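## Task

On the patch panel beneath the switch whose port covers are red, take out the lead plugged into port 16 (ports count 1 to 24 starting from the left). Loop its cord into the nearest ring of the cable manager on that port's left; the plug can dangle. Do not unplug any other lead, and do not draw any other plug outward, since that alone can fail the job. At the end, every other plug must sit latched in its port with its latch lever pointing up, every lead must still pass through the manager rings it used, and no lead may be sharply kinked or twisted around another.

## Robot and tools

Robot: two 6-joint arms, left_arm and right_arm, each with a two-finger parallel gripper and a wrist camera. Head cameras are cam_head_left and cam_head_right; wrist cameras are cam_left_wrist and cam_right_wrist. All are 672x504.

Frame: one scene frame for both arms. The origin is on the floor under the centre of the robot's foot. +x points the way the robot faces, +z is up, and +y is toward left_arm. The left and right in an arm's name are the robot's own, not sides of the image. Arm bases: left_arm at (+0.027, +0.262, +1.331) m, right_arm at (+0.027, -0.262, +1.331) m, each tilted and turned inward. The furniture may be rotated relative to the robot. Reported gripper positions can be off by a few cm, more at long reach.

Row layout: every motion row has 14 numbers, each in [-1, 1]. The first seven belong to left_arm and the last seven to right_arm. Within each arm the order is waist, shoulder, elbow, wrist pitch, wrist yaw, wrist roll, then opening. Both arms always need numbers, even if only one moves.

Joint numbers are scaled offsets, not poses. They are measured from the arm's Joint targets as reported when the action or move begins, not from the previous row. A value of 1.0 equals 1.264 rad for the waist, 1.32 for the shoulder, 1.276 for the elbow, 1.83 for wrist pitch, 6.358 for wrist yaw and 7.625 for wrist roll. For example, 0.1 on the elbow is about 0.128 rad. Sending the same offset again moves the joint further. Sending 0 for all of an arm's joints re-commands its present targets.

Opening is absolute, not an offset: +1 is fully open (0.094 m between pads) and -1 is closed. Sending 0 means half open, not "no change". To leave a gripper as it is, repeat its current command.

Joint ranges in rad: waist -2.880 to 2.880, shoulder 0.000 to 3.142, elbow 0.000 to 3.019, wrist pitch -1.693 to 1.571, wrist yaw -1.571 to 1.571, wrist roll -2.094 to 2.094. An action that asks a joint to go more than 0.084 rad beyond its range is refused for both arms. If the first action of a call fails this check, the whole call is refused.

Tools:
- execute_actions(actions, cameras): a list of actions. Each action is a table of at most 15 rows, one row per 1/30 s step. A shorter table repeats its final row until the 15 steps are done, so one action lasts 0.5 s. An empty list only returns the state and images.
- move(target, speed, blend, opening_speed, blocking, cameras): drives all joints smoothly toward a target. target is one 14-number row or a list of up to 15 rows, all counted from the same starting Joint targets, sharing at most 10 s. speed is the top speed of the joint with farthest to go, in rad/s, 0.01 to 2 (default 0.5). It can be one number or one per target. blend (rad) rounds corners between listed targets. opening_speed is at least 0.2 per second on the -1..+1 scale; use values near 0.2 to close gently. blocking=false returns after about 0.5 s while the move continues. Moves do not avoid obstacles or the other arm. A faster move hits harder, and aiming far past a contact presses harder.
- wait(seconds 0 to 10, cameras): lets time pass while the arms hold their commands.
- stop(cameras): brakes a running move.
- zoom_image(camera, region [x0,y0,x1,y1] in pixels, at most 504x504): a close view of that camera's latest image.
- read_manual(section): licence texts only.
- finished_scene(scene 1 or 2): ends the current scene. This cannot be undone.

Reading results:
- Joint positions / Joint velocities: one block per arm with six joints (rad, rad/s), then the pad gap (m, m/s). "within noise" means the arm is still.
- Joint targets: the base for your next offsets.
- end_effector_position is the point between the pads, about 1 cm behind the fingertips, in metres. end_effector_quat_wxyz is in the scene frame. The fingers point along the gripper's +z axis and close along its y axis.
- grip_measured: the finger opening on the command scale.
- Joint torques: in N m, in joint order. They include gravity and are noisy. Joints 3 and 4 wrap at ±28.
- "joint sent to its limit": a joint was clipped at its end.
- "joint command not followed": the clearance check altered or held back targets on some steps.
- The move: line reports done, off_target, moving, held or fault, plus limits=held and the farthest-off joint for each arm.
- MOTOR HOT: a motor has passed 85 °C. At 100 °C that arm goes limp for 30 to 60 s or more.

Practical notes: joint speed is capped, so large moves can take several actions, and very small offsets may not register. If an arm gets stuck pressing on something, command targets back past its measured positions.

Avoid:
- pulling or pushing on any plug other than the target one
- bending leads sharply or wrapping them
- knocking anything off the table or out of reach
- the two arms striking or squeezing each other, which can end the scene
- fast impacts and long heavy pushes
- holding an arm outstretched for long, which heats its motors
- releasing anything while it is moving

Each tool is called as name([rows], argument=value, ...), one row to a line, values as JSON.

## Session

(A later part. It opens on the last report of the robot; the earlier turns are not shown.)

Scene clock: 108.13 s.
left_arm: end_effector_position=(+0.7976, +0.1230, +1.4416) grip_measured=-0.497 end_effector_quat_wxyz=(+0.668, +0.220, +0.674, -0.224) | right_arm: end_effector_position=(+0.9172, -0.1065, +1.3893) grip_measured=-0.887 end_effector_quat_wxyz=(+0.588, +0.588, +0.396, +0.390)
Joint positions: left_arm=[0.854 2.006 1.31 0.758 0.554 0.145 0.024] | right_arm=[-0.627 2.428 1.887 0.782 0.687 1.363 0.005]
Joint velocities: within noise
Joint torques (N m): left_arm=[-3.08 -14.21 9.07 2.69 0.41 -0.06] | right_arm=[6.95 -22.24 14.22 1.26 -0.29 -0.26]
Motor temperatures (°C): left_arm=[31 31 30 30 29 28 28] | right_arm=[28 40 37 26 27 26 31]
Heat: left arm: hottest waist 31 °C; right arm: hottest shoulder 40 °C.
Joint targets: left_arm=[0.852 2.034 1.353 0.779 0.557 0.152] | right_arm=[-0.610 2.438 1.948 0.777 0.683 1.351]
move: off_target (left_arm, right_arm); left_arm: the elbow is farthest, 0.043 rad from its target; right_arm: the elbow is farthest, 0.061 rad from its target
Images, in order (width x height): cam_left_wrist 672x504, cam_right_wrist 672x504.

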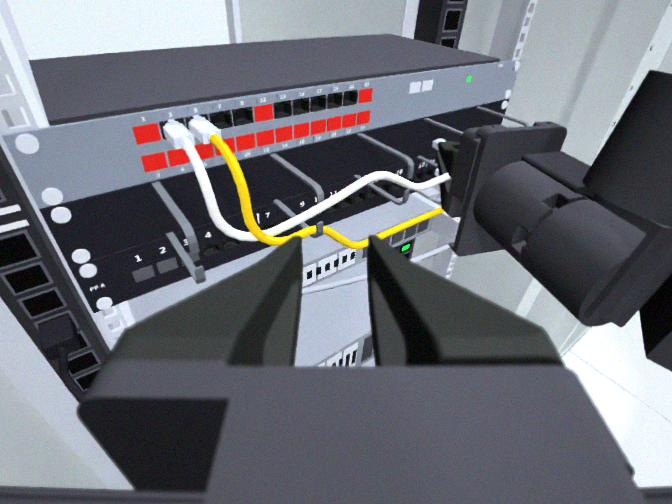

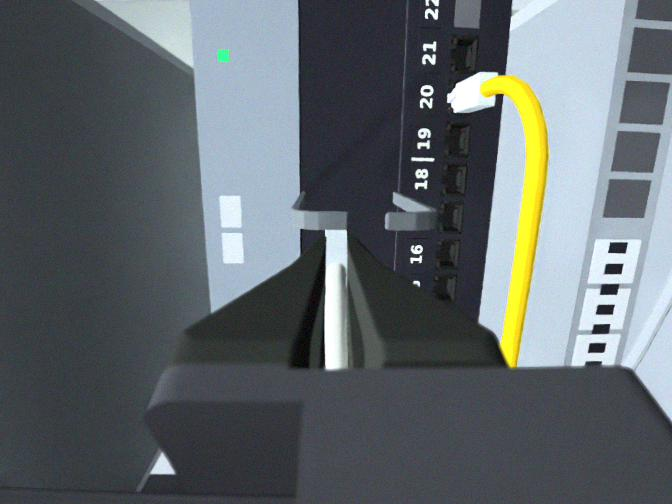

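move(target=[0,0,0,0,0,0,-0.5,0,0.0215,0.0486,-0.0178,-0.0012,0,-0.9], speed=0.08, cameras=["cam_left_wrist","cam_right_wrist"])

zoom_image(camera="cam_left_wrist", region=[340, 140, 480, 230])

Scene clock: 109.47 s.
left_arm: end_effector_position=(+0.7976, +0.1230, +1.4416) grip_measured=-0.497 end_effector_quat_wxyz=(+0.668, +0.220, +0.674, -0.224) | right_arm: end_effector_position=(+0.9289, -0.1020, +1.3901) grip_measured=-0.887 end_effector_quat_wxyz=(+0.587, +0.586, +0.398, +0.393)
Joint positions: left_arm=[0.854 2.006 1.31 0.758 0.554 0.145 0.024] | right_arm=[-0.627 2.456 1.948 0.75 0.68 1.363 0.005]
Joint velocities: within noise
Joint torques (N m): left_arm=[-2.78 -13.92 9.11 2.81 0.38 -0.08] | right_arm=[6.65 -23.18 14.45 1.33 -0.32 -0.27]
Motor temperatures (°C): left_arm=[31 31 30 30 29 28 28] | right_arm=[28 40 38 26 27 26 31]
Heat: left arm: hottest waist 31 °C; right arm: hottest shoulder 40 °C.
Joint targets: left_arm=[0.852 2.034 1.353 0.779 0.557 0.152] | right_arm=[-0.610 2.466 2.010 0.745 0.675 1.351]
move: off_target (left_arm, right_arm); left_arm: the elbow is farthest, 0.043 rad from its target; right_arm: the elbow is farthest, 0.062 rad from its target
Images, in order (width x height): cam_left_wrist 672x504, cam_right_wrist 672x504.

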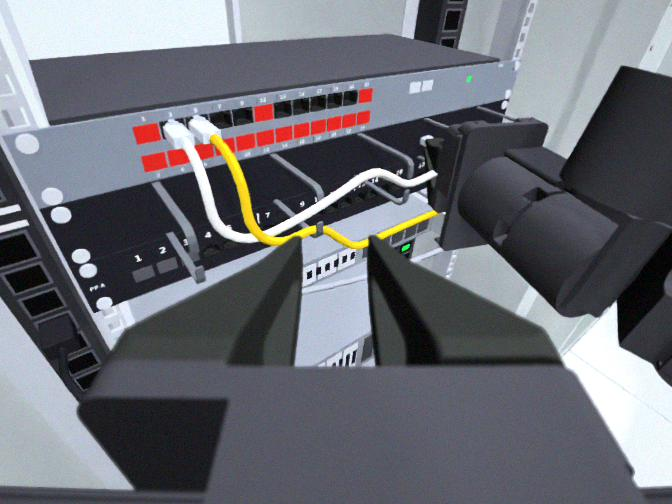

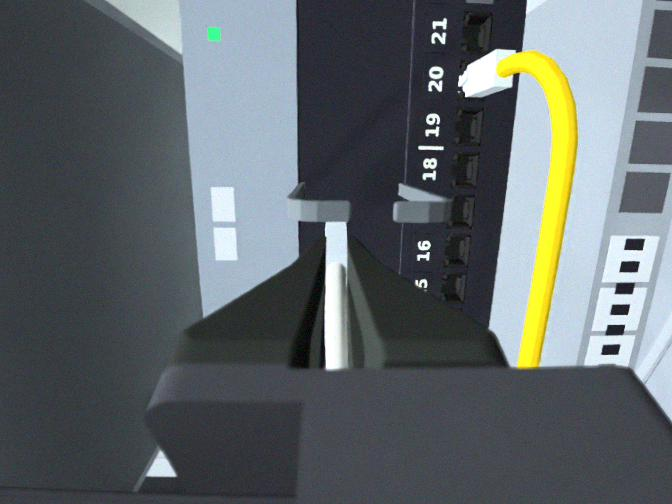

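Scaled by 3.600 from the camera's 672x504 image, which has a finer 960x720 frame.

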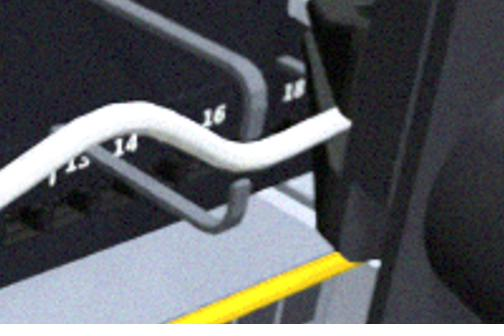

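move(target=[-0.0245,0.05,0.123,-0.0809,0.042,-0.2001,-0.5,0,0.0227,0.0505,-0.0175,-0.0008,0,-0.9], speed=0.3, cameras=["cam_left_wrist","cam_right_wrist"])

Scene clock: 117.20 s.
left_arm: end_effector_position=(+0.8030, +0.0695, +1.4542) grip_measured=-0.497 end_effector_quat_wxyz=(+0.239, -0.207, +0.667, -0.675) | right_arm: end_effector_position=(+0.9402, -0.0978, +1.3902) grip_measured=-0.887 end_effector_quat_wxyz=(+0.586, +0.585, +0.398, +0.395)
Joint positions: left_arm=[0.829 2.07 1.464 0.646 0.821 -1.366 0.024] | right_arm=[-0.627 2.486 2.011 0.718 0.676 1.363 0.005]
Joint velocities: within noise
Joint torques (N m): left_arm=[-4.25 -15.33 9.54 1.36 0.44 -0.04] | right_arm=[7 -23.12 14.65 1.29 -0.34 -0.26]
Motor temperatures (°C): left_arm=[31 31 31 30 29 28 28] | right_arm=[28 40 39 26 27 26 31]
Heat: left arm: hottest waist 31 °C; right arm: hottest shoulder 40 °C.
Joint targets: left_arm=[0.821 2.100 1.510 0.632 0.824 -1.374] | right_arm=[-0.610 2.496 2.074 0.713 0.670 1.351]
move: off_target (left_arm, right_arm); left_arm: the elbow is farthest, 0.045 rad from its target; right_arm: the elbow is farthest, 0.063 rad from its target
Images, in order (width x height): cam_left_wrist 672x504, cam_right_wrist 672x504.

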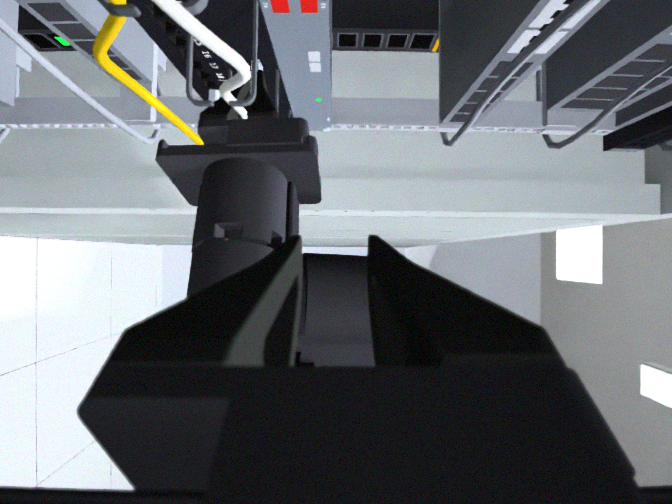

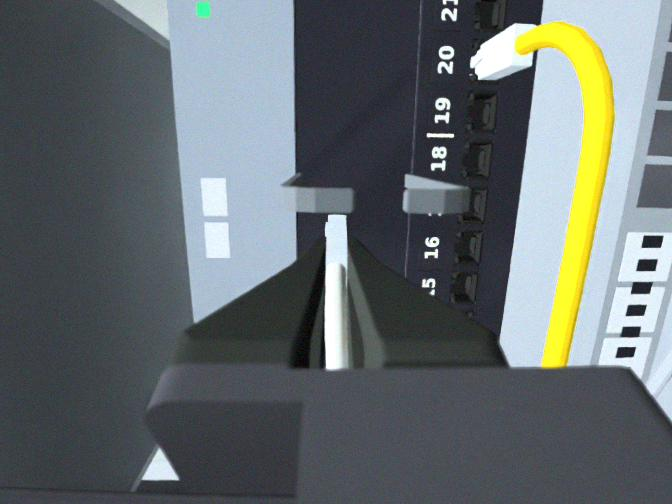

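zoom_image(camera="cam_left_wrist", region=[140, 0, 300, 130])

Scaled by 3.150 from the camera's 672x504 image, which has a finer 960x720 frame.

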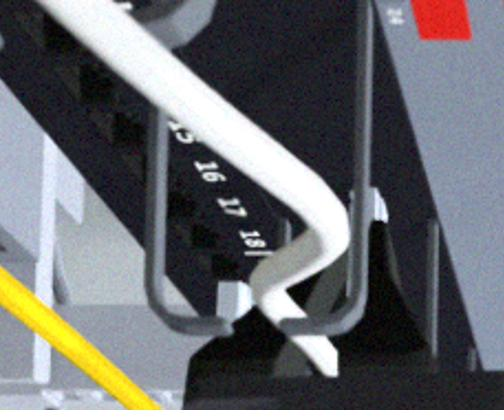

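zoom_image(camera="cam_left_wrist", region=[190, 55, 270, 125])

Scaled by 6.300 from the camera's 672x504 image, which has a finer 960x720 frame.

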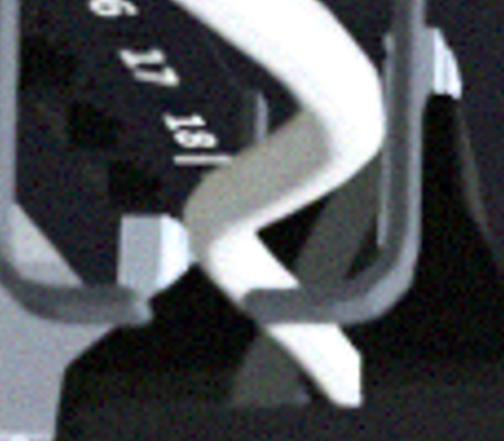

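move(target=[0,0,0,0,0,0,-0.5,-0.0079,0.0409,0,0.0404,0,0,-0.9], speed=0.08, cameras=["cam_left_wrist","cam_right_wrist"])

zoom_image(camera="cam_left_wrist", region=[140, 0, 300, 130])

Scene clock: 120.10 s.
left_arm: end_effector_position=(+0.8030, +0.0695, +1.4541) grip_measured=-0.497 end_effector_quat_wxyz=(+0.239, -0.208, +0.666, -0.675) | right_arm: end_effector_position=(+0.9363, -0.0944, +1.3635) grip_measured=-0.887 end_effector_quat_wxyz=(+0.588, +0.583, +0.394, +0.399)
Joint positions: left_arm=[0.829 2.07 1.465 0.646 0.821 -1.367 0.024] | right_arm=[-0.627 2.534 2.019 0.77 0.674 1.363 0.005]
Joint velocities: within noise
Joint torques (N m): left_arm=[-4.25 -15.09 9.51 1.24 0.42 -0.08] | right_arm=[6.07 -22.71 13.83 2.14 -0.32 -0.28]
Motor temperatures (°C): left_arm=[31 31 32 30 29 28 28] | right_arm=[28 40 40 26 27 26 31]
Heat: left arm: hottest elbow 32 °C; right arm: hottest shoulder 40 °C.
Joint targets: left_arm=[0.821 2.100 1.510 0.632 0.824 -1.374] | right_arm=[-0.620 2.550 2.074 0.787 0.670 1.351]
move: off_target (left_arm, right_arm); left_arm: the elbow is farthest, 0.045 rad from its target; right_arm: the elbow is farthest, 0.055 rad from its target
Images, in order (width x height): cam_left_wrist 672x504, cam_right_wrist 672x504.

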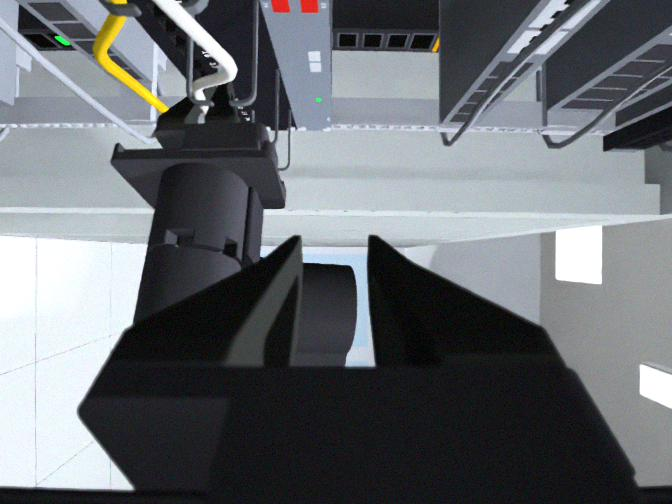

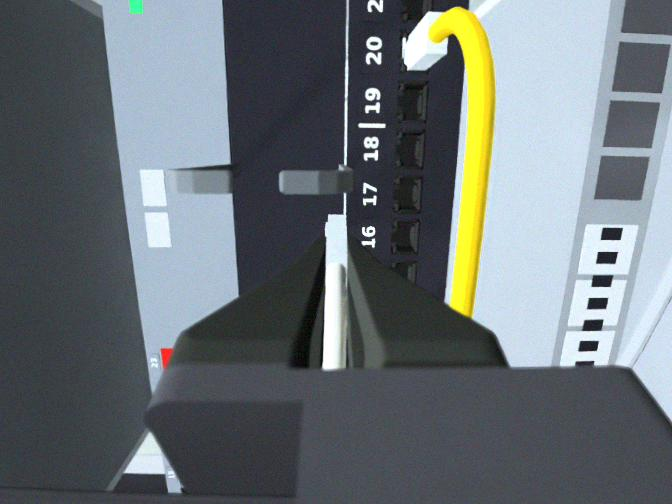

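Scaled by 3.150 from the camera's 672x504 image, which has a finer 960x720 frame.

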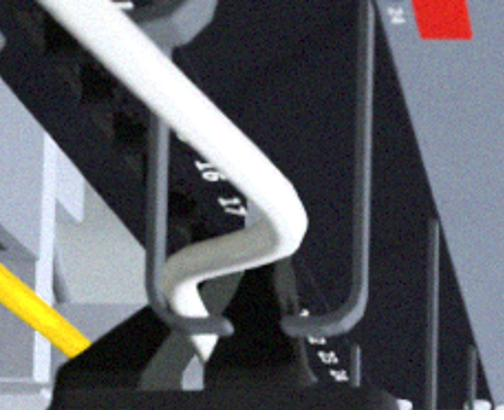

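move(target=[0,0,0,0,0,0,-0.5,0,0.0129,0.004,0.005,0,0,-0.9], speed=0.08, cameras=[])

move(target=[0,0,0,0,0,0,-0.5,0,0,0,0,0,0,-0.5], opening_speed=0.2, cameras=["cam_left_wrist","cam_right_wrist"])

zoom_image(camera="cam_left_wrist", region=[140, 0, 300, 130])

zoom_image(camera="cam_right_wrist", region=[230, 150, 480, 400])

Scene clock: 121.77 s.
left_arm: end_effector_position=(+0.8030, +0.0695, +1.4541) grip_measured=-0.497 end_effector_quat_wxyz=(+0.239, -0.208, +0.666, -0.675) | right_arm: end_effector_position=(+0.9368, -0.0939, +1.3618) grip_measured=-0.887 end_effector_quat_wxyz=(+0.589, +0.582, +0.389, +0.403)
Joint positions: left_arm=[0.829 2.07 1.465 0.646 0.821 -1.367 0.024] | right_arm=[-0.627 2.545 2.029 0.783 0.674 1.363 0.005]
Joint velocities: within noise
Joint torques (N m): left_arm=[-3.55 -15.5 9.55 1.32 0.43 -0.07] | right_arm=[6.12 -22.18 13.3 2.02 -0.32 -0.25]
Motor temperatures (°C): left_arm=[31 31 32 30 29 28 28] | right_arm=[28 40 40 26 27 26 31]
Heat: left arm: hottest elbow 32 °C; right arm: hottest shoulder 40 °C.
Joint targets: left_arm=[0.821 2.100 1.510 0.632 0.824 -1.374] | right_arm=[-0.620 2.567 2.080 0.796 0.670 1.351]
move: off_target (left_arm, right_arm); left_arm: the elbow is farthest, 0.045 rad from its target; right_arm: the elbow is farthest, 0.050 rad from its target
No camera images: "cameras" was empty.

Scene clock: 124.03 s.
left_arm: end_effector_position=(+0.8030, +0.0695, +1.4541) grip_measured=-0.497 end_effector_quat_wxyz=(+0.238, -0.208, +0.666, -0.675) | right_arm: end_effector_position=(+0.9359, -0.0927, +1.3546) grip_measured=-0.503 end_effector_quat_wxyz=(+0.588, +0.582, +0.393, +0.401)
Joint positions: left_arm=[0.829 2.07 1.465 0.646 0.821 -1.368 0.024] | right_arm=[-0.627 2.553 2.029 0.784 0.672 1.363 0.023]
Joint velocities: within noise
Joint torques (N m): left_arm=[-4.01 -15.33 9.83 1.42 0.44 -0.1] | right_arm=[5.83 -22.95 13.33 2 -0.21 -0.26]
Motor temperatures (°C): left_arm=[31 31 33 30 29 28 28] | right_arm=[28 40 40 26 27 25 31]
Heat: left arm: hottest elbow 33 °C; right arm: hottest shoulder 40 °C.
Joint targets: left_arm=[0.821 2.100 1.510 0.632 0.824 -1.374] | right_arm=[-0.620 2.567 2.079 0.796 0.670 1.351]
move: off_target (left_arm, right_arm); left_arm: the elbow is farthest, 0.045 rad from its target; right_arm: the elbow is farthest, 0.051 rad from its target
Images, in order (width x height): cam_left_wrist 672x504, cam_right_wrist 672x504.

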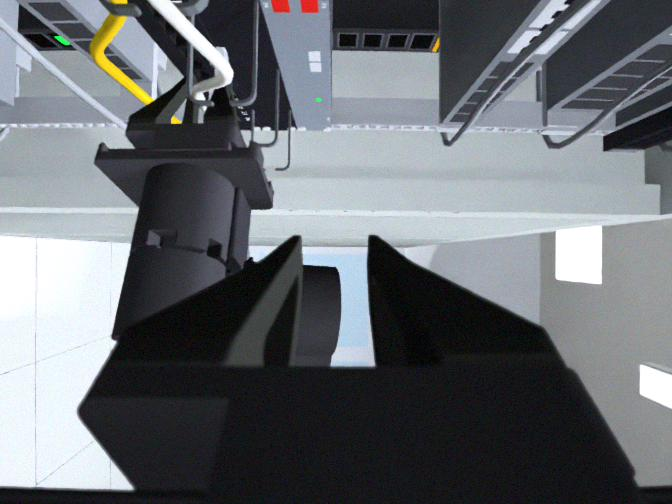

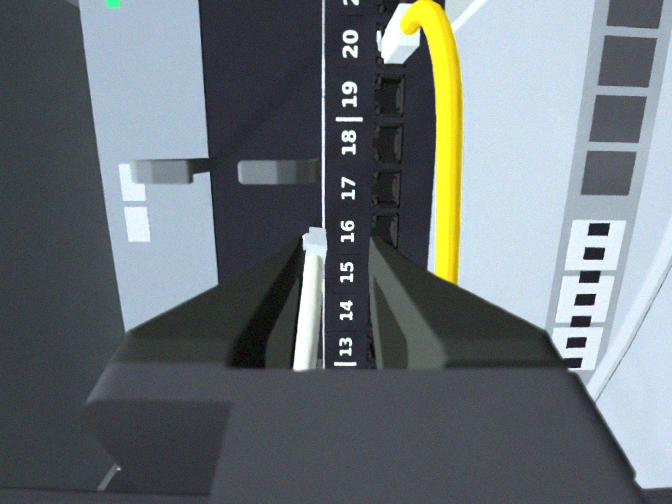

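Scaled by 3.150 from the camera's 672x504 image, which has a finer 960x720 frame.

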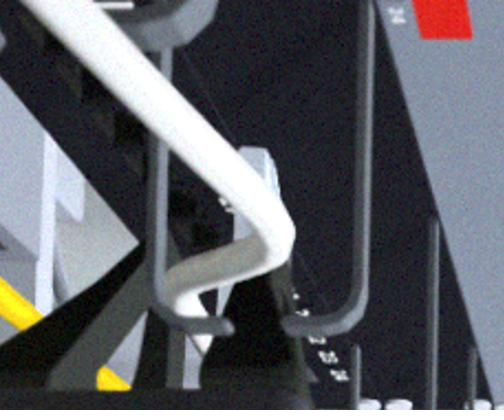

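Scaled by 2.016 from the camera's 672x504 image, which has a finer 960x720 frame.

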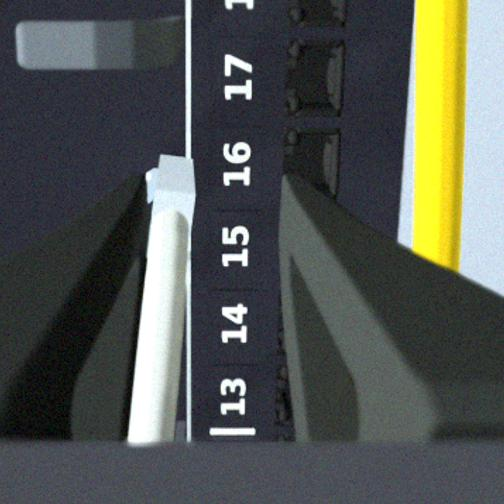

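move([
  [0,0,0,0,0,0,-0.5,0.0079,-0.0318,-0.036,0.0033,0,0,-0.4],
  [0,0,0,0,0,0,-0.5,0.0198,-0.0921,-0.1755,0.055,0.0032,0,-0.4],
], speed=0.1, cameras=["cam_left_wrist","cam_right_wrist"])

zoom_image(camera="cam_left_wrist", region=[140, 0, 300, 130])

Scene clock: 127.80 s.
left_arm: end_effector_position=(+0.8030, +0.0695, +1.4541) grip_measured=-0.497 end_effector_quat_wxyz=(+0.238, -0.208, +0.666, -0.675) | right_arm: end_effector_position=(+0.9009, -0.0968, +1.3460) grip_measured=-0.402 end_effector_quat_wxyz=(+0.587, +0.586, +0.395, +0.395)
Joint positions: left_arm=[0.829 2.07 1.465 0.646 0.821 -1.368 0.024] | right_arm=[-0.619 2.486 1.856 0.878 0.688 1.363 0.028]
Joint velocities: within noise
Joint torques (N m): left_arm=[-3.49 -15.15 9.77 1.33 0.42 -0.06] | right_arm=[7.36 -26.4 8.12 2.3 -0.03 -0.26]
Motor temperatures (°C): left_arm=[31 31 34 30 29 28 28] | right_arm=[28 41 40 26 27 25 31]
Heat: left arm: hottest elbow 34 °C; right arm: hottest shoulder 41 °C.
Joint targets: left_arm=[0.821 2.100 1.510 0.632 0.824 -1.374] | right_arm=[-0.595 2.446 1.856 0.896 0.690 1.351]
move: off_target (left_arm, right_arm); left_arm: the elbow is farthest, 0.045 rad from its target; right_arm: the shoulder is farthest, 0.041 rad from its target
Images, in order (width x height): cam_left_wrist 672x504, cam_right_wrist 672x504.

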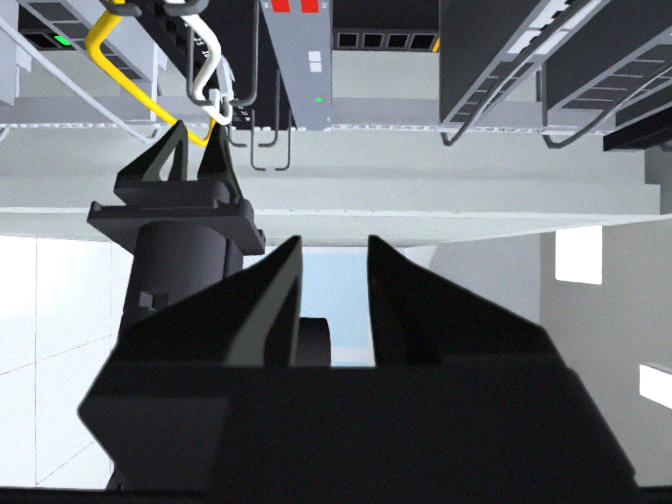

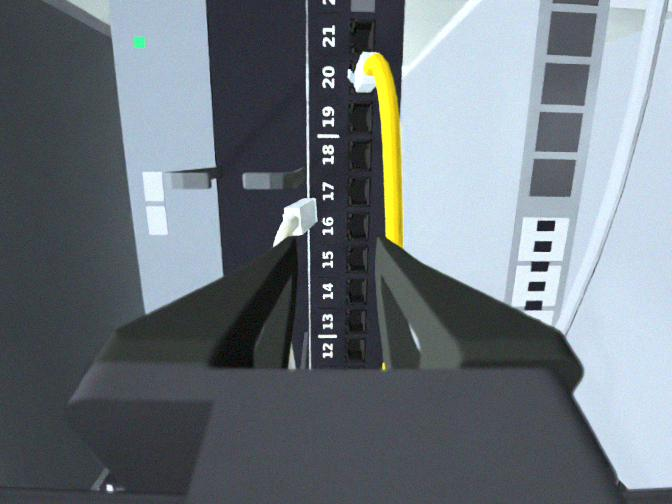

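Scaled by 3.150 from the camera's 672x504 image, which has a finer 960x720 frame.

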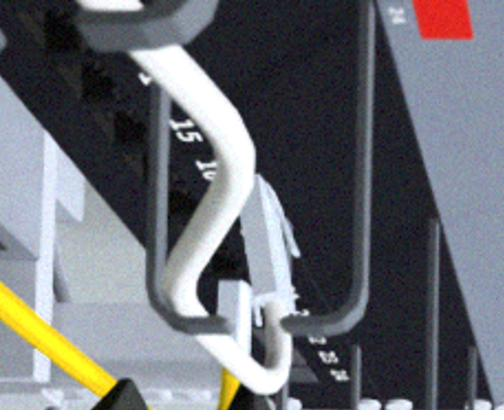

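move(target=[0,0,0,0,0,0,-0.5,0.0118,-0.0602,-0.1395,0.0516,0.0031,0,-0.4], speed=0.1, cameras=["cam_left_wrist","cam_right_wrist"])

zoom_image(camera="cam_left_wrist", region=[140, 0, 300, 160])

Scene clock: 130.57 s.
left_arm: end_effector_position=(+0.8030, +0.0695, +1.4541) grip_measured=-0.497 end_effector_quat_wxyz=(+0.238, -0.208, +0.666, -0.675) | right_arm: end_effector_position=(+0.8609, -0.0996, +1.3497) grip_measured=-0.402 end_effector_quat_wxyz=(+0.586, +0.588, +0.395, +0.394)
Joint positions: left_arm=[0.829 2.07 1.465 0.646 0.821 -1.368 0.024] | right_arm=[-0.604 2.405 1.679 0.972 0.708 1.363 0.028]
Joint velocities: within noise
Joint torques (N m): left_arm=[-4.25 -15.21 9.73 1.36 0.4 -0.11] | right_arm=[7.18 -24.82 7.43 2.36 -0.03 -0.29]
Motor temperatures (°C): left_arm=[31 31 34 30 29 28 28] | right_arm=[28 41 39 26 27 25 30]
Heat: left arm: hottest elbow 34 °C; right arm: hottest shoulder 41 °C.
Joint targets: left_arm=[0.821 2.100 1.510 0.632 0.824 -1.374] | right_arm=[-0.580 2.366 1.678 0.991 0.710 1.351]
move: off_target (left_arm, right_arm); left_arm: the elbow is farthest, 0.045 rad from its target; right_arm: the shoulder is farthest, 0.038 rad from its target
Images, in order (width x height): cam_left_wrist 672x504, cam_right_wrist 672x504.

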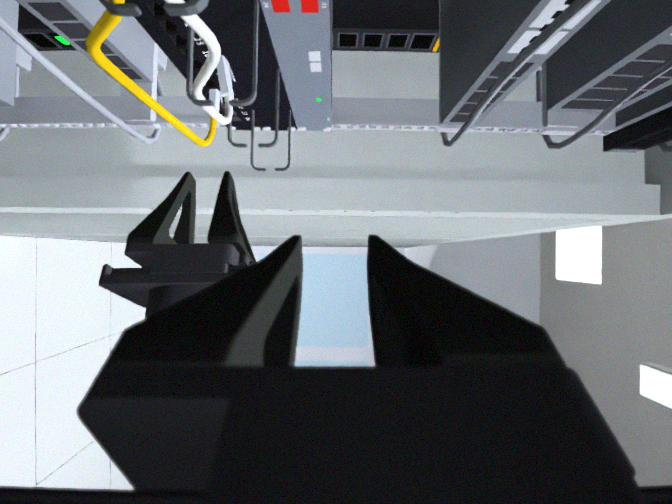

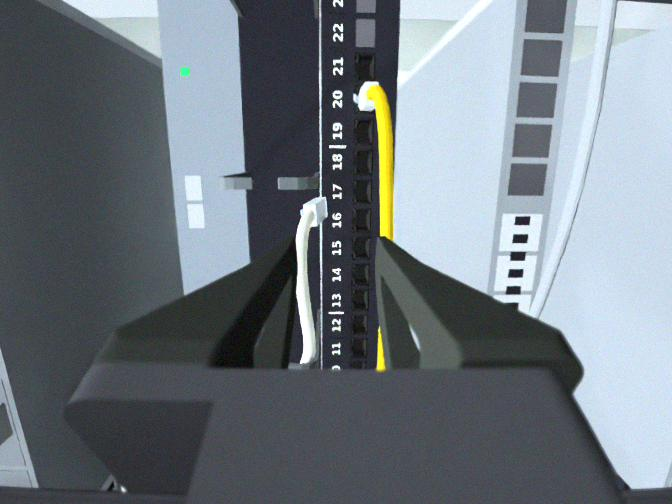

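Scaled by 3.150 from the camera's 672x504 image, which has a finer 960x720 frame.

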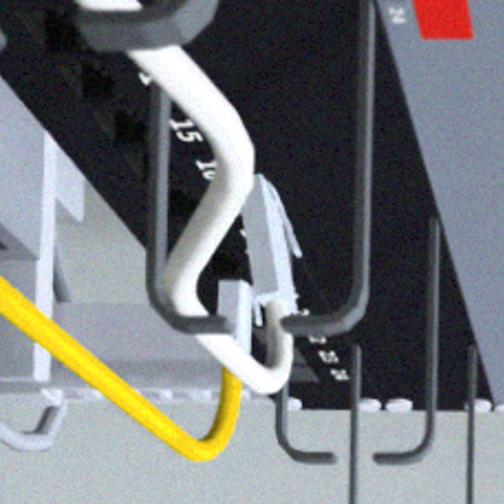

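move([
  [0,0,0,0,0,0,-0.5,0,-0.2015,-0.3746,0.06,0,0,-0.4],
  [0,0,0,0,0,0,-0.5,-0.45,-0.2015,-0.3746,0.06,-0.08,0,0],
], speed=[0.4,0.6])

zoom_image(camera="cam_head_left", region=[230, 235, 480, 335])

zoom_image(camera="cam_head_right", region=[190, 235, 440, 335])

Scene clock: 134.47 s.
left_arm: end_effector_position=(+0.8030, +0.0695, +1.4541) grip_measured=-0.497 end_effector_quat_wxyz=(+0.238, -0.208, +0.666, -0.675) | right_arm: end_effector_position=(+0.7637, -0.4633, +1.3385) grip_measured=-0.003 end_effector_quat_wxyz=(+0.605, +0.578, +0.433, +0.336)
Joint positions: left_arm=[0.829 2.07 1.465 0.646 0.821 -1.368 0.024] | right_arm=[-1.155 2.131 1.203 1.082 0.204 1.363 0.047]
Joint velocities: within noise
Joint torques (N m): left_arm=[-3.9 -15.56 9.54 1.4 0.43 -0.07] | right_arm=[3.08 -21.19 5.61 2.61 -0.12 -0.27]
Motor temperatures (°C): left_arm=[31 31 35 30 29 28 28] | right_arm=[28 41 39 26 27 25 30]
Heat: left arm: hottest elbow 35 °C; right arm: hottest shoulder 41 °C.
Joint targets: left_arm=[0.821 2.100 1.510 0.632 0.824 -1.374] | right_arm=[-1.149 2.100 1.200 1.101 0.202 1.351]
move: off_target (left_arm); left_arm: the elbow is farthest, 0.045 rad from its target

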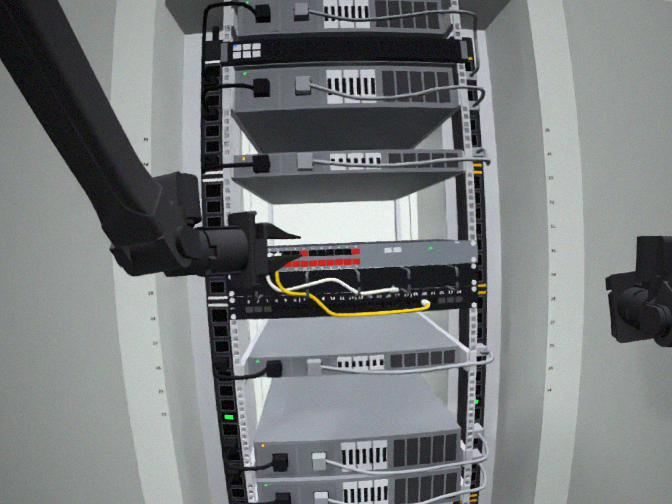

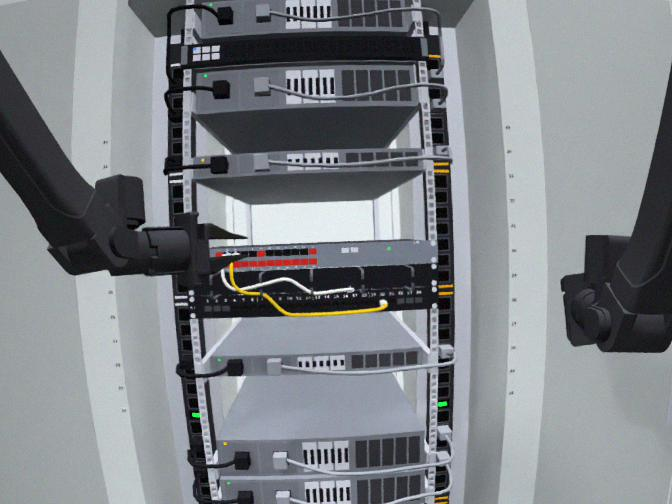

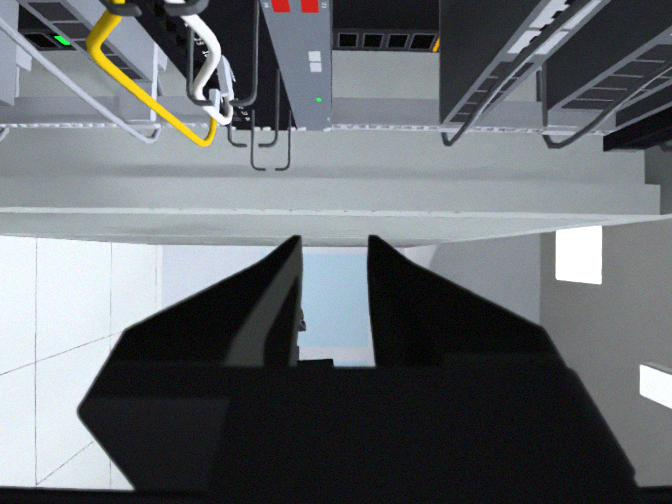

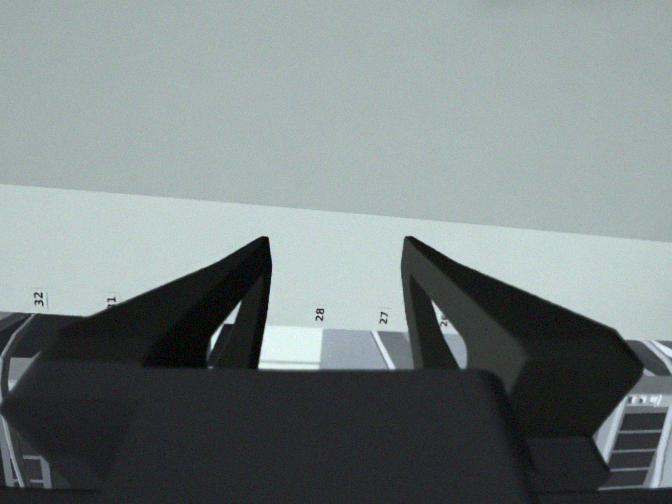

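Scaled by 2.016 from the camera's 672x504 image, which has a finer 960x720 frame.

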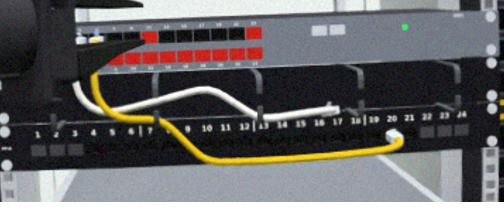

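Scaled by 2.016 from the camera's 672x504 image, which has a finer 960x720 frame.

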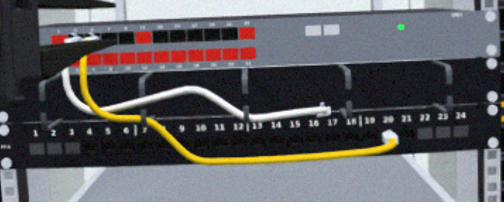

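move(target=[0.0245,-0.05,-0.123,0.0809,-0.042,0.2001,-0.5,0,0,0,0,0,0,0], speed=0.6, cameras=["cam_left_wrist"])

zoom_image(camera="cam_left_wrist", region=[330, 110, 500, 230])

zoom_image(camera="cam_left_wrist", region=[130, 90, 400, 270])

Scene clock: 138.27 s.
left_arm: end_effector_position=(+0.8090, +0.1105, +1.4372) grip_measured=-0.497 end_effector_quat_wxyz=(+0.671, +0.226, +0.668, -0.230) | right_arm: end_effector_position=(+0.7638, -0.4633, +1.3385) grip_measured=-0.002 end_effector_quat_wxyz=(+0.605, +0.578, +0.433, +0.336)
Joint positions: left_arm=[0.841 2.047 1.36 0.758 0.56 0.144 0.024] | right_arm=[-1.155 2.131 1.203 1.082 0.204 1.363 0.047]
Joint velocities: within noise
Joint torques (N m): left_arm=[-2.02 -17.49 5.41 2.97 0.1 0.02] | right_arm=[2.9 -20.95 5.52 2.62 -0.11 -0.25]
Motor temperatures (°C): left_arm=[31 31 35 30 29 28 28] | right_arm=[28 41 38 26 27 25 30]
Heat: left arm: hottest elbow 35 °C; right arm: hottest shoulder 41 °C.
Joint targets: left_arm=[0.852 2.034 1.353 0.780 0.557 0.152] | right_arm=[-1.149 2.100 1.200 1.101 0.201 1.351]
move: done
Images, in order (width x height): cam_left_wrist 672x504.

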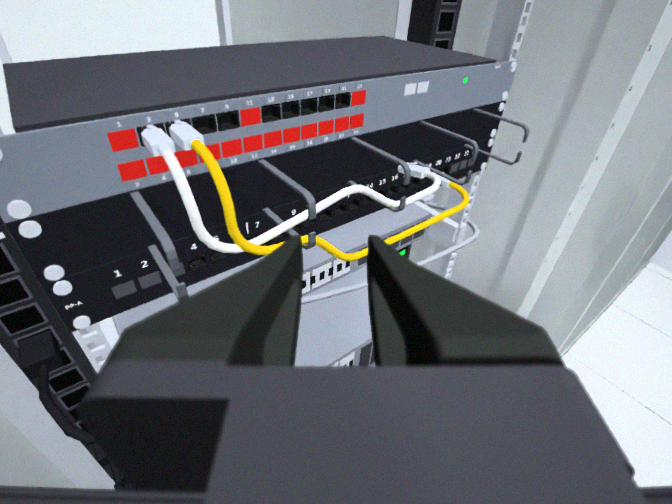

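Scaled by 2.965 from the camera's 672x504 image, which has a finer 960x720 frame.

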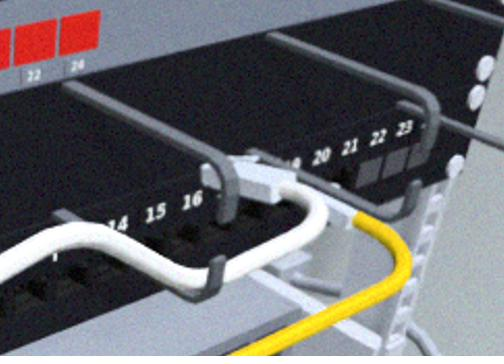

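Scaled by 1.867 from the camera's 672x504 image, which has a finer 960x720 frame.

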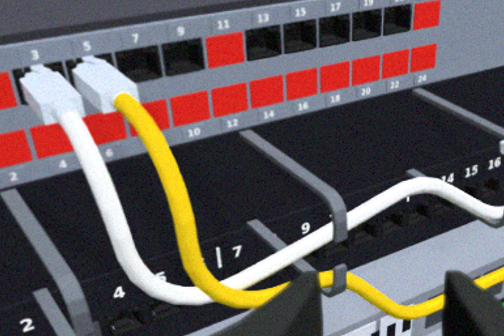

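move(target=[0,0,0,0,0,0,-0.5,0.3964,-0.0106,0.069,-0.0754,0.0129,-0.1984,0.6], speed=0.5, cameras=["cam_right_wrist"])

zoom_image(camera="cam_right_wrist", region=[220, 100, 460, 260])

Scene clock: 143.10 s.
left_arm: end_effector_position=(+0.8090, +0.1105, +1.4375) grip_measured=-0.497 end_effector_quat_wxyz=(+0.671, +0.226, +0.668, -0.230) | right_arm: end_effector_position=(+0.7854, -0.1079, +1.3762) grip_measured=+0.598 end_effector_quat_wxyz=(+0.681, -0.002, +0.732, -0.003)
Joint positions: left_arm=[0.841 2.046 1.36 0.758 0.56 0.145 0.024] | right_arm=[-0.661 2.12 1.243 0.968 0.281 -0.147 0.075]
Joint velocities: within noise
Joint torques (N m): left_arm=[-1.55 -17.49 5.55 2.71 0.09 -0.06] | right_arm=[5.36 -21.42 10.71 1.52 0.02 -0.18]
Motor temperatures (°C): left_arm=[31 32 34 30 29 28 28] | right_arm=[28 41 38 26 27 25 30]
Heat: left arm: hottest elbow 34 °C; right arm: hottest shoulder 41 °C.
Joint targets: left_arm=[0.852 2.034 1.353 0.780 0.557 0.152] | right_arm=[-0.648 2.086 1.288 0.963 0.284 -0.162]
move: off_target (right_arm); right_arm: the elbow is farthest, 0.045 rad from its target
Images, in order (width x height): cam_right_wrist 672x504.

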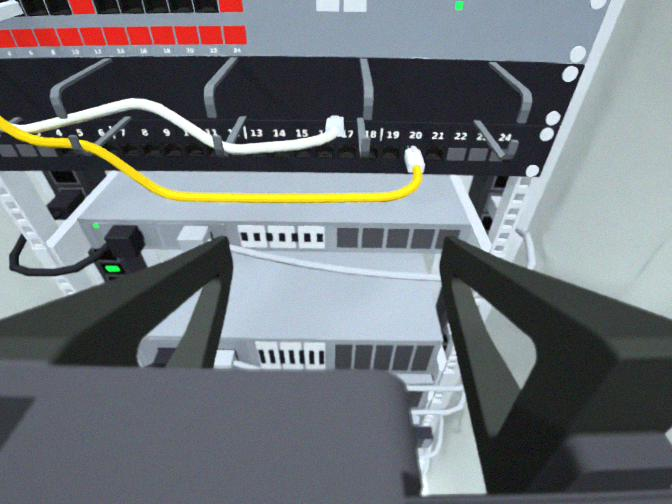

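Scaled by 2.100 from the camera's 672x504 image, which has a finer 960x720 frame.

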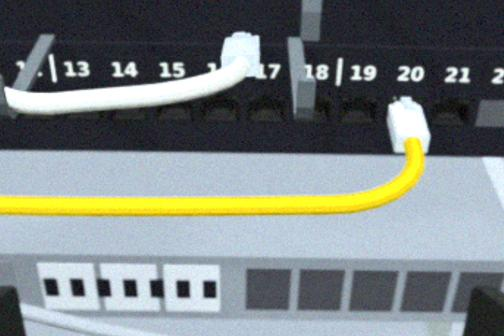

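finished_scene(scene=1)

The scene is finished: the task was done.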